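# Lift the rice cooker's glass lid and lay it beside

## Task

Remove the glass lid from the red rice cooker and place it lying flat on the counter next to the cooker. At the finish, neither gripper may be in contact with the lid or the cooker.

## Robot and tools

ROBOT. There are two arms, left_arm and right_arm, each with six joints and a two-finger gripper. Every per-joint list, in calls and in results, uses this order: waist, shoulder, elbow, wrist pitch, wrist yaw, wrist roll. Stated ranges in rad: waist -2.880 to 2.880, shoulder 0.000 to 3.142, elbow 0.000 to 3.019, wrist pitch -1.693 to 1.571, wrist yaw -1.571 to 1.571, wrist roll -2.094 to 2.094. A real end stop can sit up to 0.084 rad either side of these values. The fingers point along the gripper's +z axis and close along its y axis. end_effector_position is the point between the pads, about 1 cm short of the fingertips.

FRAME. All hand positions (metres) and quaternions (wxyz) are in the scene frame. Its origin is at table-top height, halfway between the two arms' nominal bases. +x points out over the table, +z points up, and left_arm sits on the +y side. Arm names do not match image sides. The real bases are offset from nominal; a BASES line, if one appears, gives their calibrated places. Reported hand poses can be off by a few cm, more when the arm is stretched far.

ROW FORMAT. One row has 14 numbers, each in [-1, 1], and covers both arms even if only one moves. Numbers 1-6 are left_arm joint displacements and number 7 is the left opening. Numbers 8-14 are the same for right_arm. Joint numbers are scaled offsets, not angles. 1.0 equals 2.811 rad for the waist and shoulder, 2.53 for the elbow, 2.575 for wrist pitch, 8.12 for wrist yaw and 9.528 for wrist roll. They are measured from the Joint targets as they stand when the action (or move) begins, never from the previous row, so sending the same offset again moves the arm further. The opening is absolute: +1 fully open, -1 closed. Between those values it sets the finger gap so that grip_measured reads your number. Sending 0 for an arm's joints holds its current targets. To keep a gripper unchanged, repeat its current command, because 0 there means half closed.

execute_actions(actions, cameras). actions is a list of actions. Each action is a table of at most 15 rows, one row per 1/30 s step, and the last row is held until the action's 15 steps are done. An empty list only reports state. An action that would push a joint more than 0.084 rad past its stated end is refused for both arms; a malformed action, or a bad first action, voids the whole call. Joints asked beyond their real end stop there, and the result may say "joint sent to its limit". Per step, a target may lead the measured angle by at most 0.716 rad (waist, shoulder), 0.645 (elbow), 0.69 (wrist pitch), 1.84 (wrist yaw) or 3.24 (wrist roll). If the targets would move the hand more than 110 mm away, they are pulled back. Large moves therefore take several actions.

move(target, speed, blend, opening_speed, blocking, cameras). target is one 14-number row, or a list of up to 15 rows sharing 10 s. Every row is an offset from the same starting Joint targets. All joints interpolate together, so the hand follows a curve. speed is the top speed in rad/s of the joint with farthest to travel: 0.01 to 12.57, default 0.5, either one value or one per target. blend, in rad, rounds off the corners at intermediate targets. opening_speed (0.2 or more, opening units per second) makes finger changes gradual. Use it near its minimum when closing on the glass lid. blocking=false returns after about 0.5 s while the move keeps going. Moves do not avoid obstacles or the other arm. The result adds a move: line: done, off_target (at rest, some joint more than 0.035 rad off), moving, held or fault, plus limits=held when steps were withheld. Neither done nor off_target tells you whether there is contact.

wait(seconds): 0 to 10 s. The arms hold their last command and any running move continues. stop(): brakes a running move; fast moves need more room to brake. zoom_image(camera, region): camera is cam_left_wrist or cam_right_wrist; region is [x0, y0, x1, y1] in pixels of that camera's latest image, at most 504 by 504. finished_scene(scene=1) ends the scene for good.

RESULTS. Joint positions and Joint velocities give one block per arm: six values (rad, rad/s) followed by the finger-pad gap (m; 0.094 when fully open). "within noise" means the arm is still. Joint targets is the base for your next offsets. Tool commands lists the current gripper commands. grip_measured is the finger opening on the command scale; empty, it reads up to about 2.5 mm too wide. Squeezing a hard part, it reads a few mm narrower. grip_effort_nm is the gripper motor's effort: negative means closing, it carries an offset, and it is not a pad force. Joint torques include the arm's own weight; numbers 3 and 4 wrap at ±28 N m. "joint command not followed" means the clearance check changed that arm's targets. Cameras are fisheye, 672x504, both on the wrists, and may lag while the arm moves.

CAUTIONS. Do not drop the lid, let go of it while it is still moving, slam it down, or strike things. Nothing may end up off the table. The two arms must never hit or squeeze each other, including one gripper closing on the other's fingers. That can fail the scene outright. An arm blocked by an object keeps pushing until you command its targets back past its measured position. Holding loads, reaching far, or pressing against unreachable poses heats the motors. A MOTOR HOT line warns at 85 °C; at 100 °C the arm goes limp for 30-60 s or more. Loose objects may occasionally get nudged. To release, command an opening well above grip_measured, then move the hands clear of the lid and cooker.

Each tool is called after "Request:" as name([rows], argument=value, ...), one row to a line, values as JSON.

## Session

Request:
execute_actions(actions=[])

Scene clock: 0.00 s.
left_arm: end_effector_position=(+0.6379, -0.3828, +0.1753) grip_measured=+1.000 grip_effort_nm=n/a end_effector_quat_wxyz=(+0.353, +0.596, +0.636, -0.339) | right_arm: end_effector_position=(+0.3868, -0.7213, +0.1640) grip_measured=+1.000 grip_effort_nm=n/a end_effector_quat_wxyz=(-0.158, -0.431, -0.560, +0.689)
Joint positions: left_arm=[-0.746 2.474 2.478 -0.707 0.639 0.456 0.094] | right_arm=[-0.549 1.975 1.121 0.853 1.408 -0.69 0.094]
Joint velocities: within noise
Joint torques (N m): no reading
Heat: left arm: hottest waist 33 °C; right arm: hottest wrist yaw 32 °C.
Joint targets: left_arm=[-0.746 2.482 2.501 -0.705 0.638 0.456] | right_arm=[-0.549 1.966 1.143 0.858 1.408 -0.690]
Tool commands: left_gripper/opening=+1.0 right_gripper/opening=+1.0

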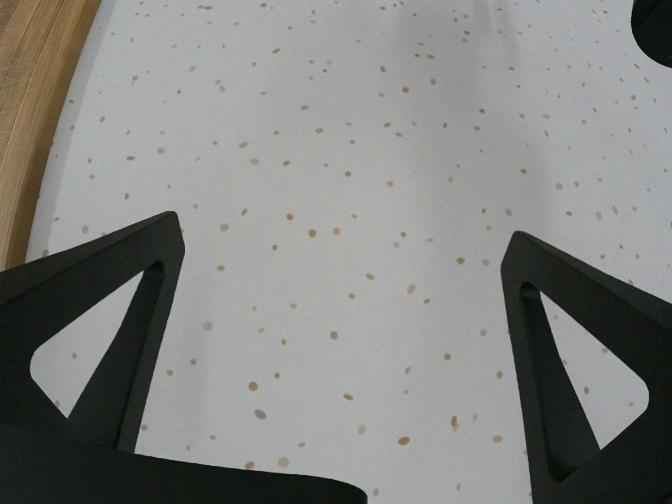

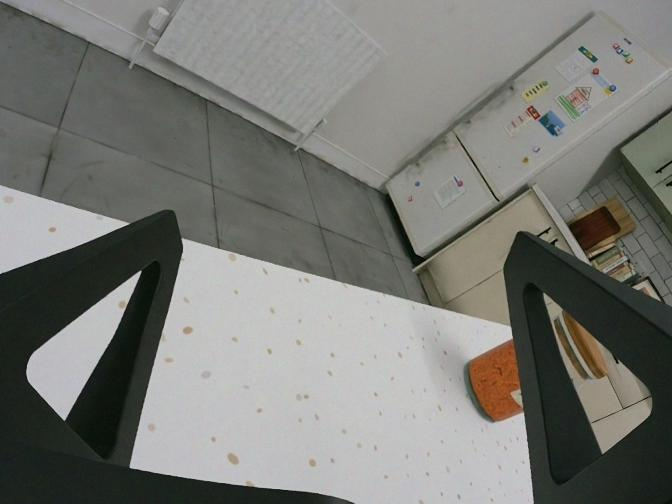

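Request:
move([
  [0,-0.206,-0.16,0.15,0,0,1,0,0,0,0,0,0,1],
  [0.0,-0.206,-0.16,0.15,-0.0786,-0.0479,1,0,0,0,0,0,0,1],
  [0.25,-0.206,-0.16,0.15,-0.0786,-0.0479,1,0,0,0,0,0,0,1],
], speed=0.8)

Scene clock: 36.47 s.
left_arm: end_effector_position=(+0.8666, +0.2694, +0.5189) grip_measured=+1.000 grip_effort_nm=0.022 end_effector_quat_wxyz=(+0.664, +0.020, +0.748, -0.012) | right_arm: end_effector_position=(+0.3868, -0.7213, +0.1640) grip_measured=+1.000 grip_effort_nm=-0.012 end_effector_quat_wxyz=(-0.158, -0.431, -0.560, +0.689)
Joint positions: left_arm=[-0.046 1.895 2.107 -0.331 0 0.009 0.094] | right_arm=[-0.549 1.975 1.121 0.853 1.408 -0.69 0.094]
Joint velocities: within noise
Joint torques (N m): left_arm=[0.79 -20.31 9.26 1.91 -0.07 -0.16] | right_arm=[-0.44 -19.25 8.44 0.92 0.05 0.12]
Heat: left arm: hottest elbow 34 °C; right arm: hottest elbow 32 °C.
Joint targets: left_arm=[-0.044 1.903 2.097 -0.319 0.000 0.000] | right_arm=[-0.549 1.966 1.143 0.858 1.408 -0.690]
move: done
camera_calibration:
cam_left_wrist: T_world_to_cam=[[0.00531664, -0.999308, 0.0368131, 0.247897], [-0.73687, -0.0288019, -0.675421, 0.998283], [0.676014, -0.0235355, -0.736513, -0.0922106], [0, 0, 0, 1]] pos_world=[0.796623, 0.274308, 0.597221]

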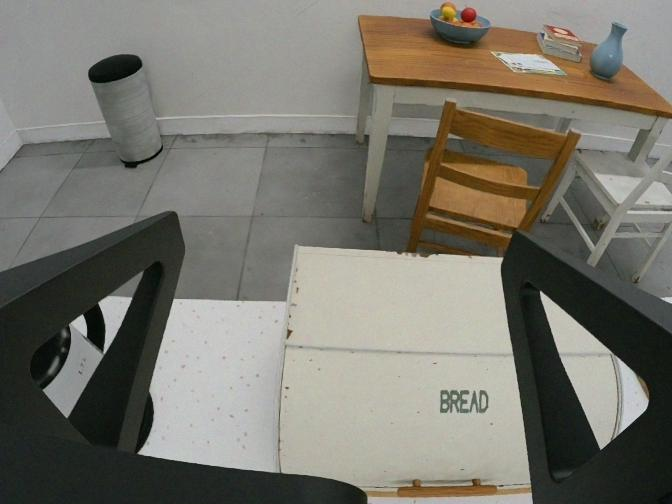

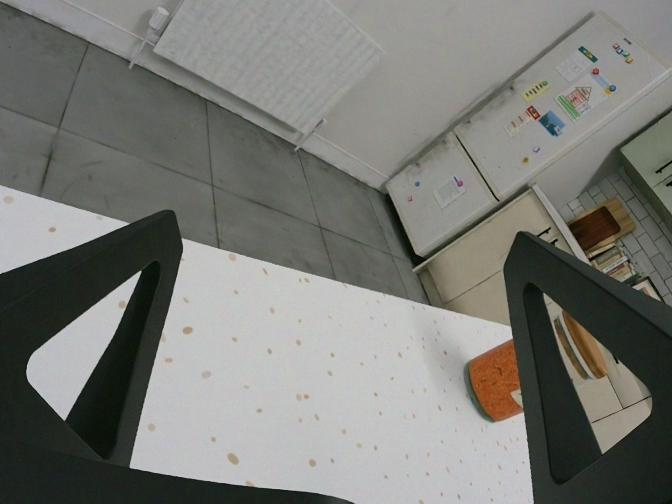

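Request:
move([
  [0,-0.215,-0.236,-0.11,0,0,1,0,-0.237,0.141,0,0,0,1],
  [0.0,-0.215,-0.236,-0.11,0,0,1,0.0,-0.237,0.141,-0.566,-0.173,0.0724,1],
], speed=0.9)

Request:
move(target=[-0.17,0,0,0,0,0,1,0.195,0,0,0,0,0,1], speed=0.8)

Scene clock: 49.03 s.
left_arm: end_effector_position=(+0.6260, +0.2802, +0.5106) grip_measured=+1.000 grip_effort_nm=0.017 end_effector_quat_wxyz=(+0.567, +0.022, +0.823, -0.010) | right_arm: end_effector_position=(+0.4782, -0.5798, +0.4754) grip_measured=+1.000 grip_effort_nm=-0.027 end_effector_quat_wxyz=(+0.517, +0.243, +0.804, -0.164)
Joint positions: left_arm=[-0.046 1.288 1.513 -0.589 0 0.009 0.094] | right_arm=[-0.549 1.29 1.458 -0.592 0.007 -0.011 0.094]
Joint velocities: within noise
Joint torques (N m): left_arm=[0.85 -9.82 8.92 1.1 -0.07 -0.14] | right_arm=[-0.56 -9.99 13.56 0.88 -0.14 0.21]
Heat: left arm: hottest elbow 35 °C; right arm: hottest elbow 34 °C.
Joint targets: left_arm=[-0.044 1.299 1.500 -0.602 0.000 0.000] | right_arm=[-0.549 1.299 1.499 -0.599 0.003 -0.001]
move: off_target (right_arm); right_arm: the elbow is farthest, 0.042 rad from its target
camera_calibration:
cam_left_wrist: T_world_to_cam=[[0.012781, -0.999642, 0.023485, 0.262509], [-0.878726, -0.0224367, -0.476799, 0.80138], [0.477156, -0.0145429, -0.878699, 0.259178], [0, 0, 0, 1]] pos_world=[0.57717, 0.284165, 0.603671]
cam_right_wrist: T_world_to_cam=[[-0.502372, -0.86381, 0.0381233, -0.277709], [-0.779534, 0.433401, -0.452206, 0.844049], [0.374098, -0.256894, -0.891098, 0.195019], [0, 0, 0, 1]] pos_world=[0.445495, -0.555601, 0.566053]

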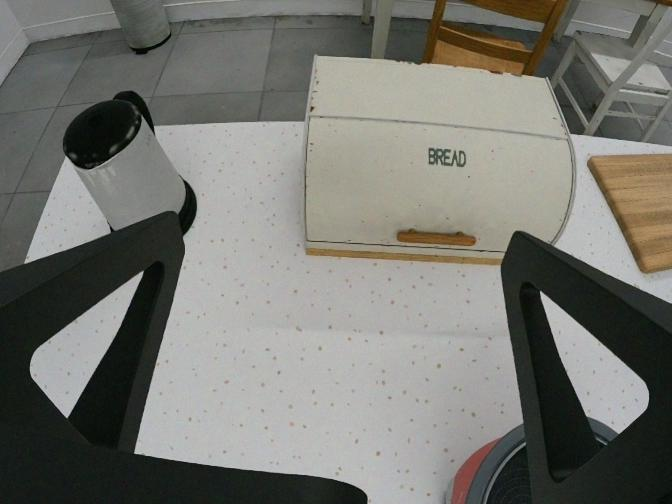

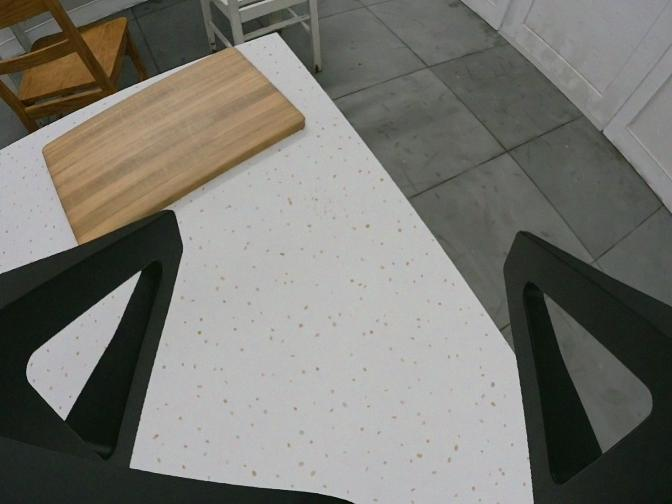

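Scene clock: 50.27 s.
left_arm: end_effector_position=(+0.5485, +0.0151, +0.5106) grip_measured=+1.000 grip_effort_nm=0.017 end_effector_quat_wxyz=(+0.549, +0.216, +0.795, -0.144) | right_arm: end_effector_position=(+0.5782, -0.2798, +0.4754) grip_measured=+1.000 grip_effort_nm=-0.027 end_effector_quat_wxyz=(+0.542, +0.016, +0.840, -0.017)
Joint positions: left_arm=[-0.523 1.288 1.513 -0.589 0 0.008 0.094] | right_arm=[-0.001 1.29 1.458 -0.592 0.004 -0.009 0.094]
Joint velocities: within noise
Joint torques (N m): left_arm=[1.03 -9.23 8.94 0.98 -0.08 -0.14] | right_arm=[-0.56 -10.11 13.55 0.84 -0.03 0.16]
Heat: left arm: hottest elbow 35 °C; right arm: hottest elbow 34 °C.
Joint targets: left_arm=[-0.521 1.299 1.500 -0.602 0.000 0.000] | right_arm=[-0.001 1.299 1.499 -0.599 0.003 0.000]
move: off_target (right_arm); right_arm: the elbow is farthest, 0.041 rad from its target
camera_calibration:
cam_left_wrist: T_world_to_cam=[[-0.448257, -0.893573, 0.0243394, 0.249396], [-0.79086, 0.383746, -0.476738, 0.672997], [0.41666, -0.23295, -0.878709, 0.328776], [0, 0, 0, 1]] pos_world=[0.507053, 0.0411821, 0.603671]
cam_right_wrist: T_world_to_cam=[[0.0236021, -0.999087, 0.035597, -0.309117], [-0.891027, -0.037169, -0.452426, 0.724866], [0.453336, -0.0210397, -0.891091, 0.254852], [0, 0, 0, 1]] pos_world=[0.537637, -0.27653, 0.566048]

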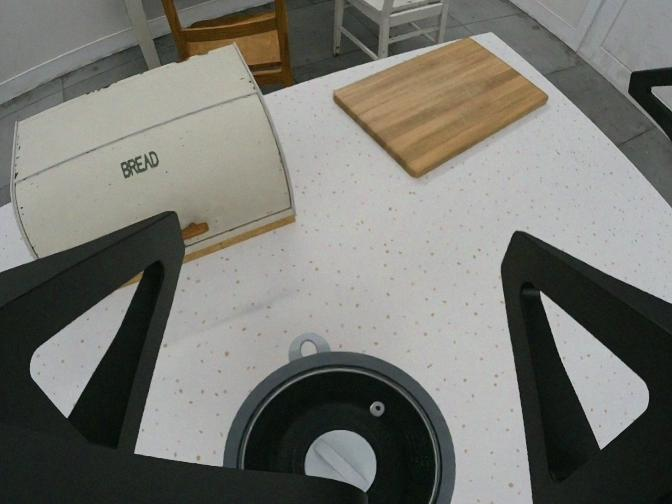

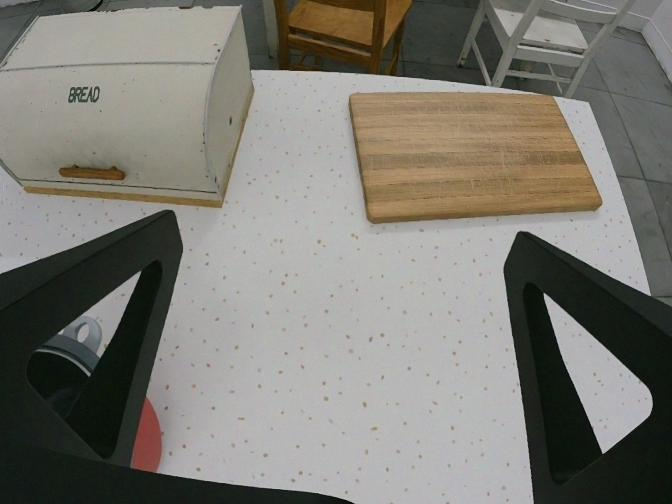

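Request:
move(target=[-0.0128,0.1284,0.1368,-0.407,0,0,1,0,0,0,0,0,0,1], speed=0.9)

Scene clock: 100.97 s.
left_arm: end_effector_position=(+0.4825, +0.0374, +0.3110) grip_measured=+1.000 grip_effort_nm=0.017 end_effector_quat_wxyz=(+0.035, +0.275, +0.961, -0.010) | right_arm: end_effector_position=(+0.5782, -0.2798, +0.4754) grip_measured=+1.000 grip_effort_nm=-0.032 end_effector_quat_wxyz=(+0.542, +0.016, +0.840, -0.017)
Joint positions: left_arm=[-0.549 1.65 1.79 -1.638 0 0.008 0.094] | right_arm=[-0.001 1.29 1.458 -0.592 0.004 -0.009 0.094]
Joint velocities: within noise
Joint torques (N m): left_arm=[-0.03 -14.56 13.44 -0.17 -0.11 -0.17] | right_arm=[-0.56 -10.11 13.56 0.87 -0.03 0.17]
Heat: left arm: hottest elbow 36 °C; right arm: hottest elbow 44 °C.
Joint targets: left_arm=[-0.557 1.660 1.846 -1.650 0.000 0.000] | right_arm=[-0.001 1.299 1.499 -0.599 0.003 0.000]
move: off_target (left_arm, right_arm); left_arm: the elbow is farthest, 0.056 rad from its target; right_arm: the elbow is farthest, 0.041 rad from its target
camera_calibration:
cam_left_wrist: T_world_to_cam=[[-0.480974, -0.875743, -0.0416867, 0.280202], [-0.71797, 0.366142, 0.591997, 0.150204], [-0.503174, 0.314665, -0.804862, 0.586454], [0, 0, 0, 1]] pos_world=[0.5377, 0.00585252, 0.394774]
cam_right_wrist: T_world_to_cam=[[0.0236021, -0.999087, 0.035597, -0.309117], [-0.891027, -0.037169, -0.452426, 0.724866], [0.453336, -0.0210397, -0.891091, 0.254852], [0, 0, 0, 1]] pos_world=[0.537637, -0.27653, 0.566048]

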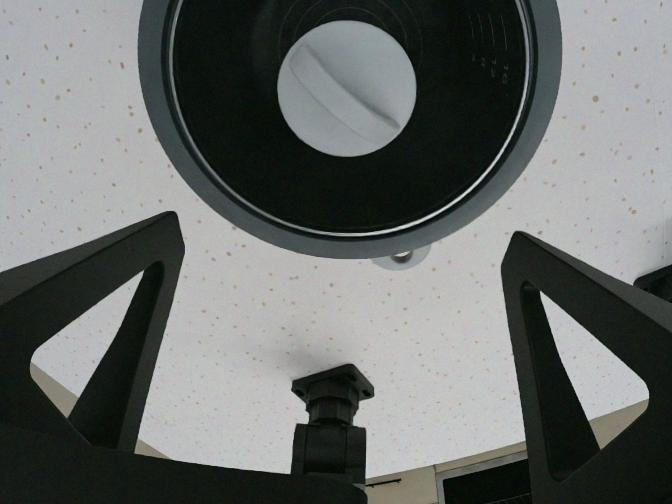

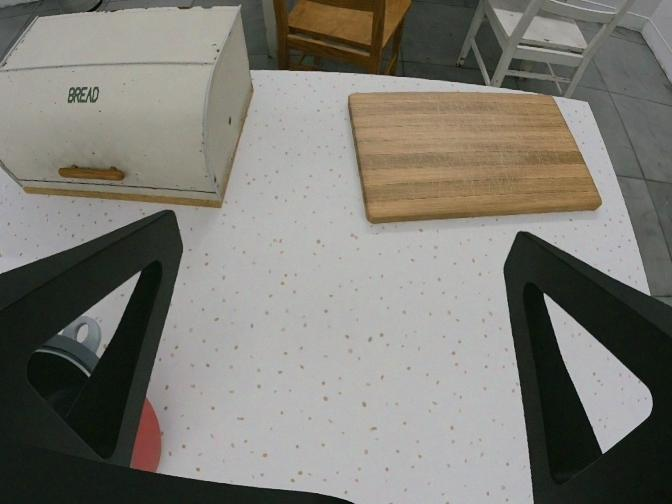

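Request:
zoom_image(camera="cam_left_wrist", region=[240, 0, 460, 165])

Scaled by 2.291 from the camera's 672x504 image, which has a finer 960x720 frame.

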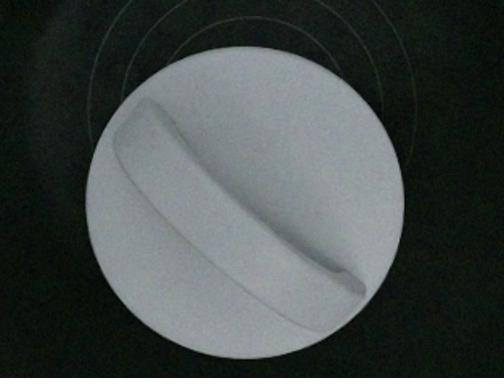

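Request:
move(target=[-0.0007,0.0327,-0.0119,0.0167,0,-0.088,1,0,0,0,0,0,0,1], speed=0.7, cameras=["cam_left_wrist"])

Scene clock: 132.57 s.
left_arm: end_effector_position=(+0.4975, +0.0271, +0.2682) grip_measured=+1.000 grip_effort_nm=0.012 end_effector_quat_wxyz=(+0.003, -0.139, +0.990, -0.002) | right_arm: end_effector_position=(+0.5782, -0.2798, +0.4754) grip_measured=+1.000 grip_effort_nm=-0.032 end_effector_quat_wxyz=(+0.542, +0.016, +0.840, -0.017)
Joint positions: left_arm=[-0.551 1.735 1.79 -1.619 0 -0.829 0.094] | right_arm=[-0.001 1.29 1.458 -0.592 0.004 -0.009 0.094]
Joint velocities: within noise
Joint torques (N m): left_arm=[-0.09 -15.27 10.88 0.5 -0.14 -0.18] | right_arm=[-0.5 -10.11 13.59 0.88 -0.03 0.17]
Heat: left arm: hottest elbow 44 °C; right arm: hottest elbow 47 °C.
Joint targets: left_arm=[-0.559 1.751 1.816 -1.607 0.000 -0.838] | right_arm=[-0.001 1.299 1.499 -0.599 0.003 0.000]
move: off_target (right_arm); right_arm: the elbow is farthest, 0.041 rad from its target
camera_calibration:
cam_left_wrist: T_world_to_cam=[[0.323558, -0.945373, -0.0397476, -0.122344], [-0.713227, -0.271279, 0.646309, 0.190355], [-0.621786, -0.18077, -0.76204, 0.623756], [0, 0, 0, 1]] pos_world=[0.563194, 0.0487348, 0.347436]
Images, in order (width x height): cam_left_wrist 672x504.

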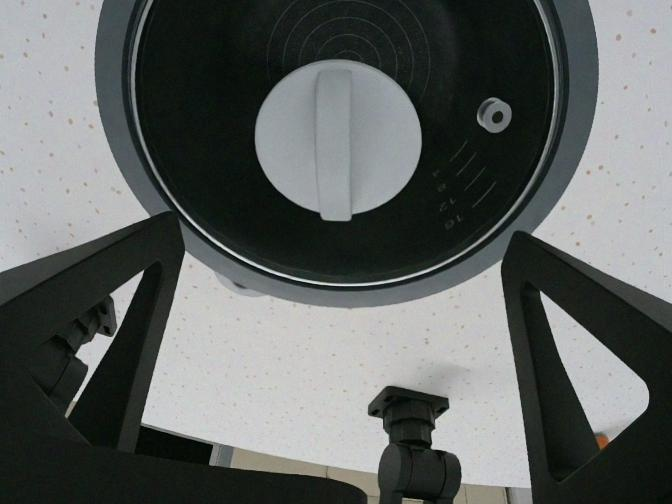

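Request:
move(target=[0.0007,0.0051,-0.0383,0.0404,0,0,1,0,0,0,0,0,0,1], speed=0.3, cameras=["cam_left_wrist"])

Scene clock: 155.47 s.
left_arm: end_effector_position=(+0.5092, +0.0199, +0.2359) grip_measured=+1.000 grip_effort_nm=0.012 end_effector_quat_wxyz=(+0.012, -0.139, +0.990, -0.010) | right_arm: end_effector_position=(+0.5782, -0.2798, +0.4754) grip_measured=+1.000 grip_effort_nm=-0.032 end_effector_quat_wxyz=(+0.542, +0.016, +0.840, -0.017)
Joint positions: left_arm=[-0.551 1.754 1.731 -1.515 0 -0.829 0.094] | right_arm=[-0.001 1.29 1.458 -0.592 0.004 -0.009 0.094]
Joint velocities: within noise
Joint torques (N m): left_arm=[0.15 -16.03 7.79 0.73 -0.13 -0.14] | right_arm=[-0.38 -10.05 13.6 0.85 -0.02 0.17]
Heat: left arm: hottest elbow 43 °C; right arm: hottest elbow 49 °C.
Joint targets: left_arm=[-0.557 1.766 1.719 -1.503 0.000 -0.839] | right_arm=[-0.001 1.299 1.499 -0.599 0.003 0.000]
move: off_target (right_arm); right_arm: the elbow is farthest, 0.041 rad from its target
camera_calibration:
cam_left_wrist: T_world_to_cam=[[0.324923, -0.945529, -0.0199905, -0.139473], [-0.726957, -0.263222, 0.63423, 0.227311], [-0.604945, -0.191544, -0.772886, 0.599372], [0, 0, 0, 1]] pos_world=[0.573151, 0.0427636, 0.31629]
Images, in order (width x height): cam_left_wrist 672x504.

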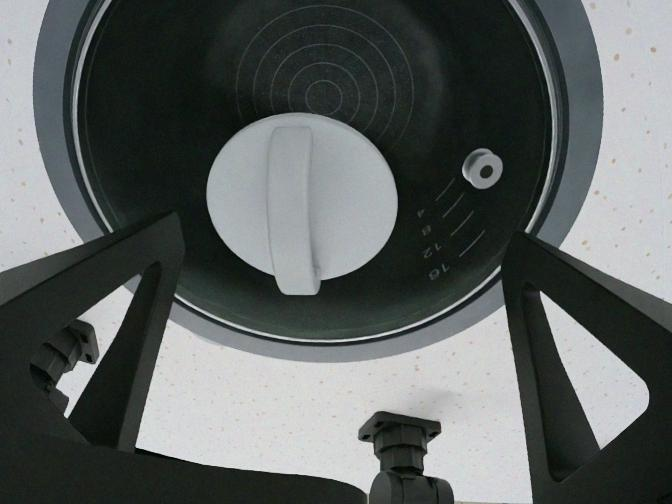

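Request:
move(target=[0.0014,-0.0075,-0.028,0.0085,0,0,1,0,0,0,0,0,0,1], speed=0.2, cameras=["cam_left_wrist"])

Scene clock: 162.13 s.
left_arm: end_effector_position=(+0.4981, +0.0267, +0.2097) grip_measured=+1.000 grip_effort_nm=0.007 end_effector_quat_wxyz=(-0.005, -0.139, +0.990, +0.005) | right_arm: end_effector_position=(+0.5782, -0.2798, +0.4754) grip_measured=+1.000 grip_effort_nm=-0.027 end_effector_quat_wxyz=(+0.542, +0.016, +0.840, -0.017)
Joint positions: left_arm=[-0.551 1.754 1.662 -1.493 0 -0.829 0.094] | right_arm=[-0.001 1.29 1.458 -0.592 0.004 -0.009 0.094]
Joint velocities: within noise
Joint torques (N m): left_arm=[0.62 -17.67 7.5 0.66 -0.14 -0.17] | right_arm=[-0.5 -10.05 13.59 0.9 -0.03 0.18]
Heat: left arm: hottest elbow 42 °C; right arm: hottest elbow 49 °C.
Joint targets: left_arm=[-0.553 1.745 1.648 -1.481 0.000 -0.839] | right_arm=[-0.001 1.299 1.499 -0.599 0.003 0.000]
move: off_target (right_arm); right_arm: the elbow is farthest, 0.041 rad from its target
camera_calibration:
cam_left_wrist: T_world_to_cam=[[0.323448, -0.944594, -0.0558809, -0.121756], [-0.701367, -0.278967, 0.655943, 0.220876], [-0.635189, -0.172971, -0.752739, 0.583969], [0, 0, 0, 1]] pos_world=[0.565227, 0.0476165, 0.28789]
Images, in order (width x height): cam_left_wrist 672x504.

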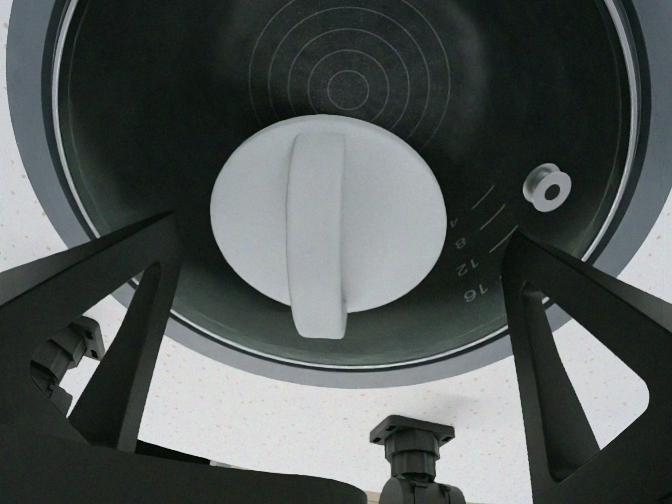

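Request:
zoom_image(camera="cam_left_wrist", region=[190, 90, 470, 350])

Scaled by 1.800 from the camera's 672x504 image, which has a finer 960x720 frame.

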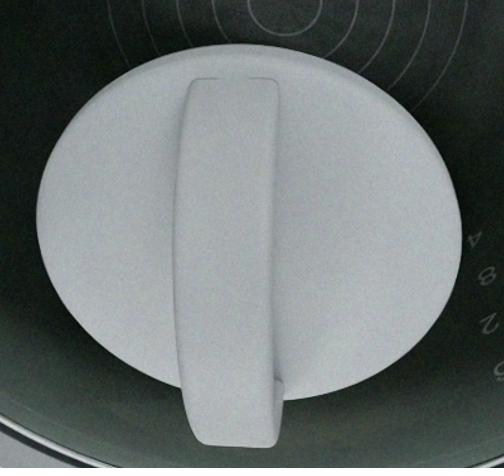

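Request:
move(target=[0.0025,-0.0071,-0.017,0.016,0,0,1,0,0,0,0,0,0,1], speed=0.15, cameras=["cam_left_wrist"])

Scene clock: 187.17 s.
left_arm: end_effector_position=(+0.4952, +0.0285, +0.2030) grip_measured=+1.000 grip_effort_nm=0.007 end_effector_quat_wxyz=(+0.001, -0.139, +0.990, -0.001) | right_arm: end_effector_position=(+0.5782, -0.2798, +0.4754) grip_measured=+1.000 grip_effort_nm=-0.022 end_effector_quat_wxyz=(+0.542, +0.016, +0.840, -0.017)
Joint positions: left_arm=[-0.551 1.735 1.62 -1.452 0 -0.829 0.094] | right_arm=[-0.001 1.29 1.458 -0.592 0.004 -0.009 0.094]
Joint velocities: within noise
Joint torques (N m): left_arm=[1.26 -17.14 7.47 0.72 -0.13 -0.15] | right_arm=[-0.5 -10.11 13.59 0.87 -0.03 0.17]
Heat: left arm: hottest elbow 39 °C; right arm: hottest elbow 50 °C.
Joint targets: left_arm=[-0.546 1.725 1.605 -1.439 0.000 -0.839] | right_arm=[-0.001 1.299 1.499 -0.599 0.003 0.000]
move: off_target (right_arm); right_arm: the elbow is farthest, 0.041 rad from its target
camera_calibration:
cam_left_wrist: T_world_to_cam=[[0.324173, -0.945037, -0.0426339, -0.122491], [-0.710916, -0.273101, 0.648085, 0.229808], [-0.624107, -0.179783, -0.760374, 0.573646], [0, 0, 0, 1]] pos_world=[0.561099, 0.0501337, 0.282027]
Images, in order (width x height): cam_left_wrist 672x504.

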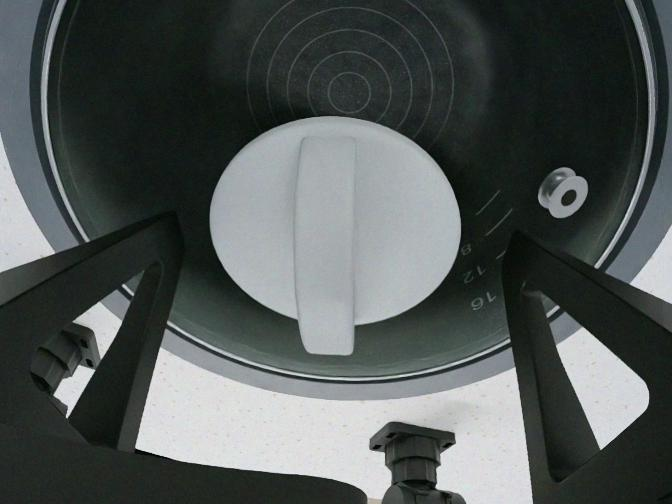

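Request:
move(target=[0.002,0,-0.0051,0.0045,0,0,1,0,0,0,0,0,0,1], speed=0.15, cameras=[])

Request:
move(target=[0,0,0,0,0,0,-0.9,0,0,0,0,0,0,1], speed=0.15, opening_speed=0.6, cameras=["cam_left_wrist"])

Scene clock: 192.77 s.
left_arm: end_effector_position=(+0.4958, +0.0300, +0.1997) grip_measured=+1.000 grip_effort_nm=0.012 end_effector_quat_wxyz=(+0.002, -0.140, +0.990, -0.002) | right_arm: end_effector_position=(+0.5782, -0.2798, +0.4754) grip_measured=+1.000 grip_effort_nm=-0.032 end_effector_quat_wxyz=(+0.542, +0.016, +0.840, -0.017)
Joint positions: left_arm=[-0.548 1.734 1.609 -1.441 0 -0.829 0.094] | right_arm=[-0.001 1.29 1.458 -0.592 0.004 -0.009 0.094]
Joint velocities: within noise
Joint torques (N m): left_arm=[1.26 -16.91 7.1 0.64 -0.16 -0.16] | right_arm=[-0.44 -10.17 13.6 0.88 -0.03 0.16]
Heat: left arm: hottest elbow 39 °C; right arm: hottest elbow 51 °C.
Joint targets: left_arm=[-0.541 1.725 1.592 -1.428 0.000 -0.838] | right_arm=[-0.001 1.299 1.499 -0.599 0.003 0.000]
move: off_target (right_arm); right_arm: the elbow is farthest, 0.041 rad from its target
No camera images: "cameras" was empty.

Scene clock: 196.13 s.
left_arm: end_effector_position=(+0.4952, +0.0306, +0.2014) grip_measured=+0.433 grip_effort_nm=-1.004 end_effector_quat_wxyz=(+0.003, -0.142, +0.990, -0.004) | right_arm: end_effector_position=(+0.5782, -0.2798, +0.4754) grip_measured=+1.000 grip_effort_nm=-0.037 end_effector_quat_wxyz=(+0.542, +0.016, +0.840, -0.017)
Joint positions: left_arm=[-0.548 1.728 1.606 -1.439 0.001 -0.831 0.067] | right_arm=[-0.001 1.29 1.458 -0.592 0.004 -0.009 0.094]
Joint velocities: within noise
Joint torques (N m): left_arm=[1.14 -16.5 7.39 0.5 -0.18 -0.13] | right_arm=[-0.5 -10.05 13.53 0.87 -0.04 0.17]
Heat: left arm: hottest elbow 38 °C; right arm: hottest elbow 51 °C.
Joint targets: left_arm=[-0.541 1.725 1.592 -1.428 0.000 -0.839] | right_arm=[-0.001 1.299 1.499 -0.599 0.003 0.000]
move: off_target (right_arm); right_arm: the elbow is farthest, 0.041 rad from its target
camera_calibration:
cam_left_wrist: T_world_to_cam=[[0.329733, -0.943366, -0.0365706, -0.124614], [-0.712788, -0.274166, 0.645575, 0.232858], [-0.619039, -0.1868, -0.762821, 0.571069], [0, 0, 0, 1]] pos_world=[0.560582, 0.0529612, 0.280739]
Images, in order (width x height): cam_left_wrist 672x504.

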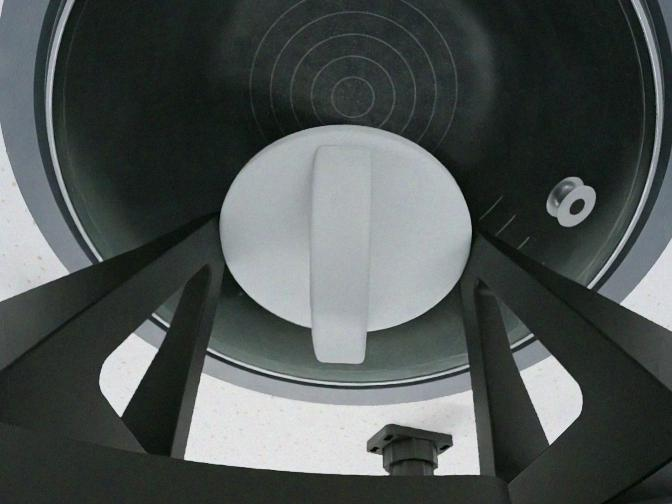

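Request:
move(target=[-0.0015,0.006,0.102,-0.090,0,0,-0.9,0,0,0,0,0,0,1], speed=0.15, cameras=["cam_left_wrist","cam_right_wrist"])

Scene clock: 232.80 s.
left_arm: end_effector_position=(+0.4906, +0.0334, +0.2604) grip_measured=+0.433 grip_effort_nm=-0.999 end_effector_quat_wxyz=(-0.016, -0.143, +0.990, +0.012) | right_arm: end_effector_position=(+0.5782, -0.2798, +0.4754) grip_measured=+1.000 grip_effort_nm=-0.037 end_effector_quat_wxyz=(+0.542, +0.016, +0.840, -0.017)
Joint positions: left_arm=[-0.548 1.74 1.776 -1.647 0.001 -0.834 0.067] | right_arm=[-0.001 1.29 1.458 -0.592 0.004 -0.009 0.094]
Joint velocities: within noise
Joint torques (N m): left_arm=[0.97 -16.09 14.8 -0.39 -0.18 -0.1] | right_arm=[-0.56 -10.17 13.57 0.85 -0.02 0.17]
Heat: left arm: hottest elbow 38 °C; right arm: hottest elbow 52 °C.
Joint targets: left_arm=[-0.545 1.742 1.850 -1.660 0.000 -0.839] | right_arm=[-0.001 1.299 1.499 -0.599 0.003 0.000]
move: off_target (left_arm, right_arm); left_arm: the elbow is farthest, 0.074 rad from its target; right_arm: the elbow is farthest, 0.041 rad from its target
camera_calibration:
cam_left_wrist: T_world_to_cam=[[0.329935, -0.941001, -0.075231, -0.108394], [-0.683928, -0.293208, 0.668035, 0.172889], [-0.65068, -0.168956, -0.740317, 0.622814], [0, 0, 0, 1]] pos_world=[0.559259, 0.0539212, 0.337429]
cam_right_wrist: T_world_to_cam=[[0.0236021, -0.999087, 0.035597, -0.309117], [-0.891027, -0.037169, -0.452426, 0.724866], [0.453336, -0.0210397, -0.891091, 0.254852], [0, 0, 0, 1]] pos_world=[0.537637, -0.27653, 0.566048]

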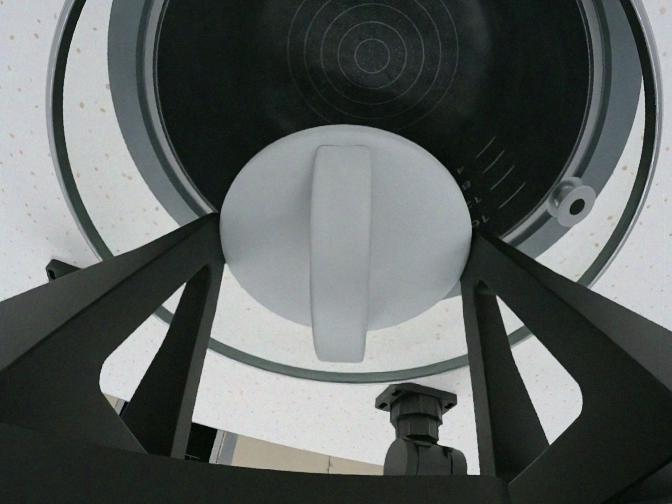

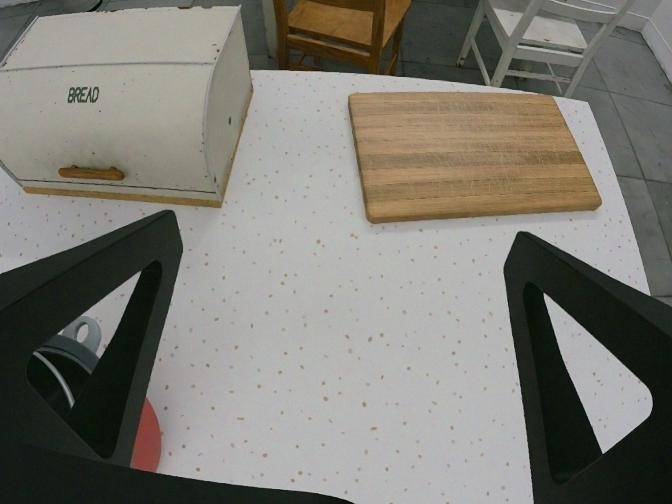

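Request:
move(target=[0.2163,0,0.0,0,0,0,-0.9,0,0,0,0,0,0,1], speed=0.45, cameras=["cam_left_wrist"])

Scene clock: 245.83 s.
left_arm: end_effector_position=(+0.5663, +0.3438, +0.2595) grip_measured=+0.433 grip_effort_nm=-0.999 end_effector_quat_wxyz=(-0.019, -0.437, +0.899, +0.008) | right_arm: end_effector_position=(+0.5782, -0.2798, +0.4754) grip_measured=+1.000 grip_effort_nm=-0.037 end_effector_quat_wxyz=(+0.542, +0.016, +0.840, -0.017)
Joint positions: left_arm=[0.071 1.742 1.776 -1.647 0 -0.834 0.067] | right_arm=[-0.001 1.29 1.458 -0.592 0.004 -0.009 0.094]
Joint velocities: left_arm=[-0.044 -0.005 -0.017 -0.022 0.037 -0.007 0] | right_arm=[within noise]
Joint torques (N m): left_arm=[-0.26 -16.44 14.68 -0.58 -0.13 -0.12] | right_arm=[-0.44 -10.23 13.59 0.88 -0.02 0.18]
Heat: left arm: hottest elbow 39 °C; right arm: hottest elbow 52 °C.
Joint targets: left_arm=[0.063 1.742 1.850 -1.660 0.000 -0.839] | right_arm=[-0.001 1.299 1.499 -0.599 0.003 0.000]
move: off_target (left_arm, right_arm); left_arm: the elbow is farthest, 0.074 rad from its target; right_arm: the elbow is farthest, 0.041 rad from its target
camera_calibration:
cam_left_wrist: T_world_to_cam=[[0.814141, -0.575454, -0.0776362, -0.240622], [-0.386054, -0.636291, 0.667904, 0.265665], [-0.433747, -0.513797, -0.740187, 0.71948], [0, 0, 0, 1]] pos_world=[0.610533, 0.40024, 0.33643]
Images, in order (width x height): cam_left_wrist 672x504.

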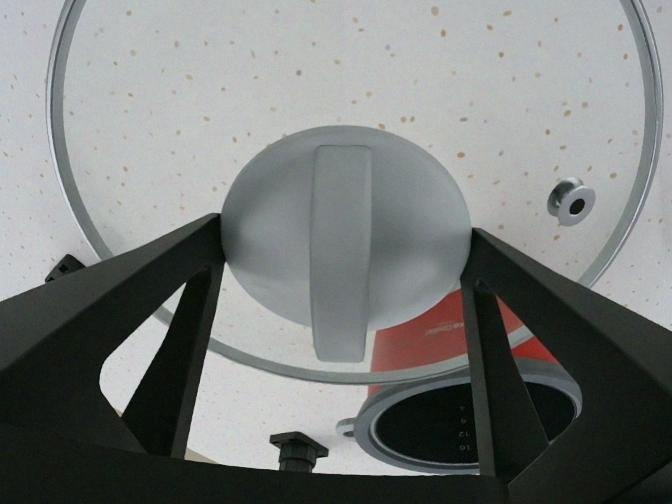

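Request:
move(target=[0,0.0206,-0.178,0.192,0,0,-0.9,0,0,0,0,0,0,1], speed=0.3, cameras=["cam_left_wrist"])

Scene clock: 256.17 s.
left_arm: end_effector_position=(+0.5662, +0.3428, +0.0868) grip_measured=+0.433 grip_effort_nm=-0.999 end_effector_quat_wxyz=(-0.005, -0.437, +0.900, +0.002) | right_arm: end_effector_position=(+0.5782, -0.2798, +0.4754) grip_measured=+1.000 grip_effort_nm=-0.032 end_effector_quat_wxyz=(+0.542, +0.016, +0.840, -0.017)
Joint positions: left_arm=[0.069 1.806 1.401 -1.177 0 -0.834 0.067] | right_arm=[-0.001 1.29 1.458 -0.592 0.004 -0.009 0.094]
Joint velocities: within noise
Joint torques (N m): left_arm=[0.03 -17.38 7.88 0.4 -0.13 -0.1] | right_arm=[-0.38 -10.11 13.55 0.9 -0.03 0.17]
Heat: left arm: hottest elbow 40 °C; right arm: hottest elbow 53 °C.
Joint targets: left_arm=[0.063 1.800 1.400 -1.165 0.000 -0.839] | right_arm=[-0.001 1.299 1.499 -0.599 0.003 0.000]
move: off_target (right_arm); right_arm: the elbow is farthest, 0.041 rad from its target
camera_calibration:
cam_left_wrist: T_world_to_cam=[[0.815087, -0.576889, -0.053218, -0.256645], [-0.408148, -0.637, 0.653946, 0.394273], [-0.411154, -0.511303, -0.754667, 0.578787], [0, 0, 0, 1]] pos_world=[0.60808, 0.399032, 0.165299]
Images, in order (width x height): cam_left_wrist 672x504.

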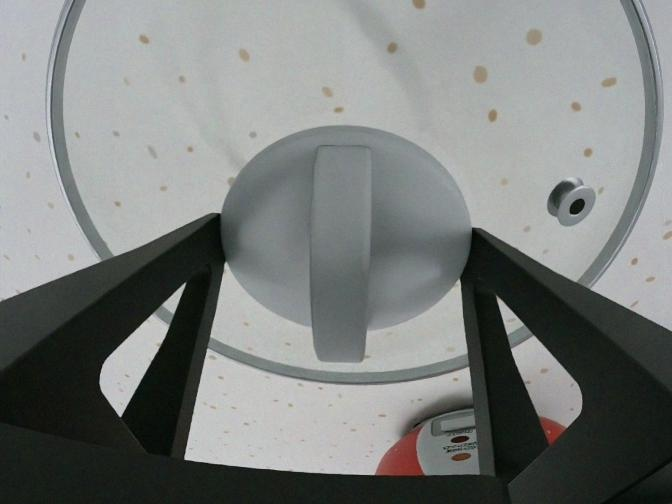

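Request:
move(target=[0,0.0132,-0.0071,0.0214,0,0,-0.9,0,0,0,0,0,0,1], speed=0.1, cameras=["cam_left_wrist"])

Scene clock: 267.33 s.
left_arm: end_effector_position=(+0.5708, +0.3432, +0.0632) grip_measured=+0.433 grip_effort_nm=-0.999 end_effector_quat_wxyz=(-0.003, -0.437, +0.900, +0.002) | right_arm: end_effector_position=(+0.5782, -0.2798, +0.4754) grip_measured=+1.000 grip_effort_nm=-0.027 end_effector_quat_wxyz=(+0.542, +0.016, +0.840, -0.017)
Joint positions: left_arm=[0.069 1.84 1.384 -1.122 0 -0.834 0.067] | right_arm=[-0.001 1.29 1.458 -0.592 0.004 -0.009 0.094]
Joint velocities: within noise
Joint torques (N m): left_arm=[0.09 -17.67 7.65 0.53 -0.11 -0.12] | right_arm=[-0.56 -10.11 13.55 0.87 -0.02 0.17]
Heat: left arm: hottest elbow 39 °C; right arm: hottest elbow 53 °C.
Joint targets: left_arm=[0.063 1.837 1.382 -1.110 0.000 -0.839] | right_arm=[-0.001 1.299 1.499 -0.599 0.003 0.000]
move: off_target (right_arm); right_arm: the elbow is farthest, 0.041 rad from its target
camera_calibration:
cam_left_wrist: T_world_to_cam=[[0.815262, -0.576854, -0.0508611, -0.261759], [-0.410111, -0.637143, 0.652578, 0.413074], [-0.408848, -0.511163, -0.756013, 0.561739], [0, 0, 0, 1]] pos_world=[0.612474, 0.399331, 0.141806]
Images, in order (width x height): cam_left_wrist 672x504.

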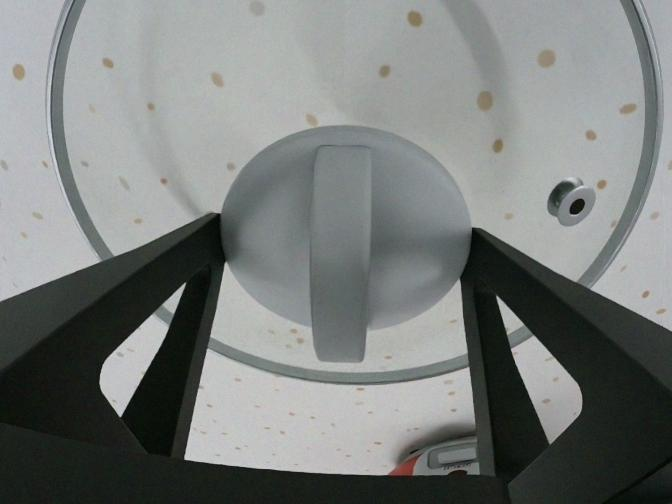

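Request:
move(target=[0,0.0014,-0.0047,0.0062,0,0,-0.9,0,0,0,0,0,0,1], speed=0.08, cameras=[])

Request:
move(target=[0,0.0014,-0.0047,0.0062,0,0,-0.9,0,0,0,0,0,0,1], speed=0.08, cameras=["cam_left_wrist"])

Scene clock: 272.53 s.
left_arm: end_effector_position=(+0.5704, +0.3431, +0.0597) grip_measured=+0.433 grip_effort_nm=-1.004 end_effector_quat_wxyz=(-0.001, -0.437, +0.900, +0.001) | right_arm: end_effector_position=(+0.5782, -0.2798, +0.4754) grip_measured=+1.000 grip_effort_nm=-0.032 end_effector_quat_wxyz=(+0.542, +0.016, +0.840, -0.017)
Joint positions: left_arm=[0.069 1.84 1.374 -1.106 0 -0.834 0.067] | right_arm=[-0.001 1.29 1.458 -0.592 0.004 -0.009 0.094]
Joint velocities: within noise
Joint torques (N m): left_arm=[0.38 -16.91 7.53 0.62 -0.13 -0.07] | right_arm=[-0.56 -10.05 13.56 0.88 -0.03 0.16]
Heat: left arm: hottest elbow 39 °C; right arm: hottest elbow 53 °C.
Joint targets: left_arm=[0.063 1.841 1.370 -1.094 0.000 -0.839] | right_arm=[-0.001 1.299 1.499 -0.599 0.003 0.000]
move: off_target (right_arm); right_arm: the elbow is farthest, 0.041 rad from its target
No camera images: "cameras" was empty.

Scene clock: 273.37 s.
left_arm: end_effector_position=(+0.5690, +0.3430, +0.0536) grip_measured=+0.433 grip_effort_nm=-0.999 end_effector_quat_wxyz=(-0.001, -0.437, +0.900, +0.001) | right_arm: end_effector_position=(+0.5782, -0.2798, +0.4754) grip_measured=+1.000 grip_effort_nm=-0.022 end_effector_quat_wxyz=(+0.542, +0.016, +0.840, -0.017)
Joint positions: left_arm=[0.069 1.844 1.362 -1.09 0 -0.834 0.067] | right_arm=[-0.001 1.29 1.458 -0.592 0.004 -0.009 0.094]
Joint velocities: within noise
Joint torques (N m): left_arm=[-0.09 -17.38 7.47 0.53 -0.12 -0.1] | right_arm=[-0.5 -10.11 13.57 0.91 -0.02 0.17]
Heat: left arm: hottest elbow 39 °C; right arm: hottest elbow 53 °C.
Joint targets: left_arm=[0.063 1.845 1.358 -1.078 0.000 -0.839] | right_arm=[-0.001 1.299 1.499 -0.599 0.003 0.000]
move: off_target (right_arm); right_arm: the elbow is farthest, 0.041 rad from its target
camera_calibration:
cam_left_wrist: T_world_to_cam=[[0.815511, -0.576854, -0.0467104, -0.261251], [-0.413602, -0.637363, 0.650155, 0.420706], [-0.404816, -0.510889, -0.758364, 0.551377], [0, 0, 0, 1]] pos_world=[0.610264, 0.399131, 0.132418]
Images, in order (width x height): cam_left_wrist 672x504.

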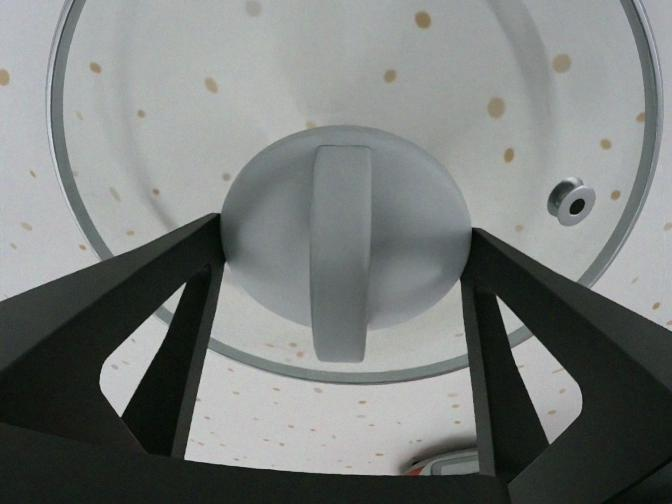

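Request:
move(target=[0,0.0014,-0.0047,0.0062,0,0,-0.9,0,0,0,0,0,0,1], speed=0.08, cameras=[])

Request:
move(target=[0,0.0014,-0.0047,0.0062,0,0,-0.9,0,0,0,0,0,0,1], speed=0.08, cameras=["cam_left_wrist"])

Scene clock: 278.77 s.
left_arm: end_effector_position=(+0.5676, +0.3429, +0.0477) grip_measured=+0.433 grip_effort_nm=-0.999 end_effector_quat_wxyz=(-0.001, -0.437, +0.900, +0.000) | right_arm: end_effector_position=(+0.5782, -0.2798, +0.4754) grip_measured=+1.000 grip_effort_nm=-0.032 end_effector_quat_wxyz=(+0.542, +0.016, +0.840, -0.017)
Joint positions: left_arm=[0.069 1.848 1.35 -1.074 0 -0.834 0.067] | right_arm=[-0.001 1.29 1.458 -0.592 0.004 -0.009 0.094]
Joint velocities: within noise
Joint torques (N m): left_arm=[0.15 -17.2 7.38 0.42 -0.13 -0.11] | right_arm=[-0.32 -10.11 13.57 0.84 -0.03 0.16]
Heat: left arm: hottest elbow 39 °C; right arm: hottest elbow 53 °C.
Joint targets: left_arm=[0.063 1.849 1.346 -1.062 0.000 -0.839] | right_arm=[-0.001 1.299 1.499 -0.599 0.003 0.000]
move: off_target (right_arm); right_arm: the elbow is farthest, 0.041 rad from its target
No camera images: "cameras" was empty.

Scene clock: 279.60 s.
left_arm: end_effector_position=(+0.5660, +0.3428, +0.0417) grip_measured=+0.433 grip_effort_nm=-0.999 end_effector_quat_wxyz=(-0.001, -0.437, +0.900, +0.000) | right_arm: end_effector_position=(+0.5782, -0.2798, +0.4754) grip_measured=+1.000 grip_effort_nm=-0.037 end_effector_quat_wxyz=(+0.542, +0.016, +0.840, -0.017)
Joint positions: left_arm=[0.069 1.852 1.338 -1.058 0 -0.834 0.067] | right_arm=[-0.001 1.29 1.458 -0.592 0.004 -0.009 0.094]
Joint velocities: within noise
Joint torques (N m): left_arm=[0.09 -16.97 7.15 0.51 -0.12 -0.1] | right_arm=[-0.56 -10.11 13.57 0.88 -0.03 0.17]
Heat: left arm: hottest elbow 39 °C; right arm: hottest elbow 53 °C.
Joint targets: left_arm=[0.063 1.852 1.334 -1.046 0.000 -0.839] | right_arm=[-0.001 1.299 1.499 -0.599 0.003 0.000]
move: off_target (right_arm); right_arm: the elbow is farthest, 0.041 rad from its target
camera_calibration:
cam_left_wrist: T_world_to_cam=[[0.815545, -0.576829, -0.0464139, -0.259461], [-0.413837, -0.637399, 0.649971, 0.427211], [-0.404506, -0.510873, -0.758541, 0.540822], [0, 0, 0, 1]] pos_world=[0.607163, 0.398931, 0.120518]
Images, in order (width x height): cam_left_wrist 672x504.

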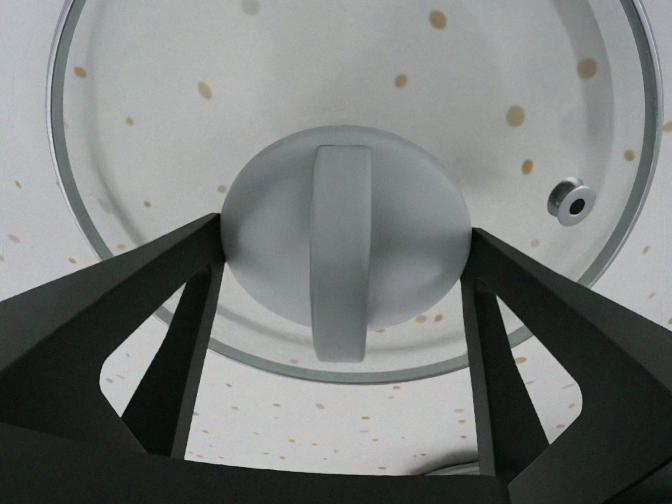

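Request:
move(target=[0,0.0014,-0.0047,0.0062,0,0,-0.9,0,0,0,0,0,0,1], speed=0.05, cameras=[])

Request:
move(target=[0,0.0014,-0.0047,0.0062,0,0,-0.9,0,0,0,0,0,0,1], speed=0.05, cameras=["cam_left_wrist"])

Scene clock: 285.63 s.
left_arm: end_effector_position=(+0.5643, +0.3427, +0.0358) grip_measured=+0.433 grip_effort_nm=-1.004 end_effector_quat_wxyz=(-0.001, -0.437, +0.900, +0.000) | right_arm: end_effector_position=(+0.5782, -0.2798, +0.4754) grip_measured=+1.000 grip_effort_nm=-0.032 end_effector_quat_wxyz=(+0.542, +0.016, +0.840, -0.017)
Joint positions: left_arm=[0.069 1.856 1.326 -1.042 0 -0.834 0.067] | right_arm=[-0.001 1.29 1.458 -0.592 0.004 -0.009 0.094]
Joint velocities: within noise
Joint torques (N m): left_arm=[0.15 -16.73 7.31 0.49 -0.14 -0.13] | right_arm=[-0.26 -10.05 13.59 0.87 -0.03 0.17]
Heat: left arm: hottest elbow 39 °C; right arm: hottest elbow 53 °C.
Joint targets: left_arm=[0.063 1.856 1.322 -1.031 0.000 -0.839] | right_arm=[-0.001 1.299 1.499 -0.599 0.003 0.000]
move: off_target (right_arm); right_arm: the elbow is farthest, 0.041 rad from its target
No camera images: "cameras" was empty.

Scene clock: 286.43 s.
left_arm: end_effector_position=(+0.5654, +0.3427, +0.0335) grip_measured=+0.433 grip_effort_nm=-0.999 end_effector_quat_wxyz=(+0.004, -0.437, +0.900, -0.001) | right_arm: end_effector_position=(+0.5782, -0.2798, +0.4754) grip_measured=+1.000 grip_effort_nm=-0.032 end_effector_quat_wxyz=(+0.542, +0.016, +0.840, -0.017)
Joint positions: left_arm=[0.069 1.856 1.319 -1.026 0 -0.834 0.067] | right_arm=[-0.001 1.29 1.458 -0.592 0.004 -0.009 0.094]
Joint velocities: within noise
Joint torques (N m): left_arm=[0.38 -17.14 6.71 0.58 -0.14 -0.1] | right_arm=[-0.5 -10.11 13.57 0.85 -0.02 0.17]
Heat: left arm: hottest elbow 39 °C; right arm: hottest elbow 53 °C.
Joint targets: left_arm=[0.063 1.860 1.311 -1.014 0.000 -0.839] | right_arm=[-0.001 1.299 1.499 -0.599 0.003 0.000]
move: off_target (right_arm); right_arm: the elbow is farthest, 0.041 rad from its target
camera_calibration:
cam_left_wrist: T_world_to_cam=[[0.815949, -0.576803, -0.039054, -0.25989], [-0.419793, -0.637579, 0.645962, 0.435791], [-0.397493, -0.510678, -0.76237, 0.53044], [0, 0, 0, 1]] pos_world=[0.605845, 0.39883, 0.112737]
Images, in order (width x height): cam_left_wrist 672x504.

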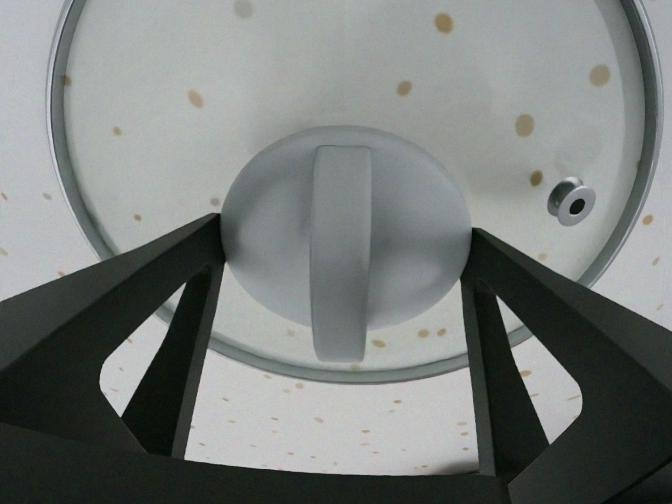

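Request:
move(target=[0,0.001,-0.0047,0.0035,0,0,-0.9,0,0,0,0,0,0,1], speed=0.05, cameras=["cam_left_wrist"])

Scene clock: 290.50 s.
left_arm: end_effector_position=(+0.5651, +0.3425, +0.0321) grip_measured=+0.433 grip_effort_nm=-0.999 end_effector_quat_wxyz=(+0.004, -0.437, +0.900, -0.002) | right_arm: end_effector_position=(+0.5782, -0.2798, +0.4754) grip_measured=+1.000 grip_effort_nm=-0.032 end_effector_quat_wxyz=(+0.542, +0.016, +0.840, -0.017)
Joint positions: left_arm=[0.069 1.857 1.316 -1.021 0.001 -0.834 0.067] | right_arm=[-0.001 1.29 1.458 -0.592 0.004 -0.009 0.094]
Joint velocities: within noise
Joint torques (N m): left_arm=[0.21 -16.44 6.06 0.65 -0.18 -0.1] | right_arm=[-0.44 -10.05 13.59 0.85 -0.03 0.17]
Heat: left arm: hottest elbow 39 °C; right arm: hottest elbow 53 °C.
Joint targets: left_arm=[0.063 1.863 1.299 -1.005 0.000 -0.839] | right_arm=[-0.001 1.299 1.499 -0.599 0.003 0.000]
move: off_target (right_arm); right_arm: the elbow is farthest, 0.041 rad from its target
camera_calibration:
cam_left_wrist: T_world_to_cam=[[0.815963, -0.576906, -0.0371974, -0.259904], [-0.420868, -0.636913, 0.64592, 0.43679], [-0.396327, -0.511392, -0.762498, 0.528705], [0, 0, 0, 1]] pos_world=[0.605443, 0.398632, 0.111337]
Images, in order (width x height): cam_left_wrist 672x504.

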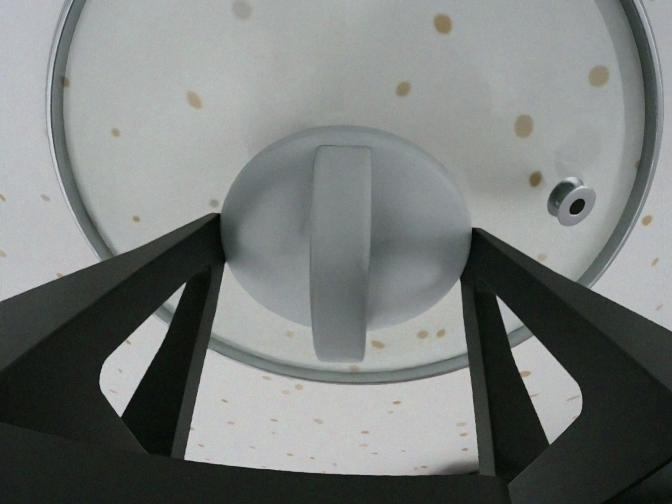

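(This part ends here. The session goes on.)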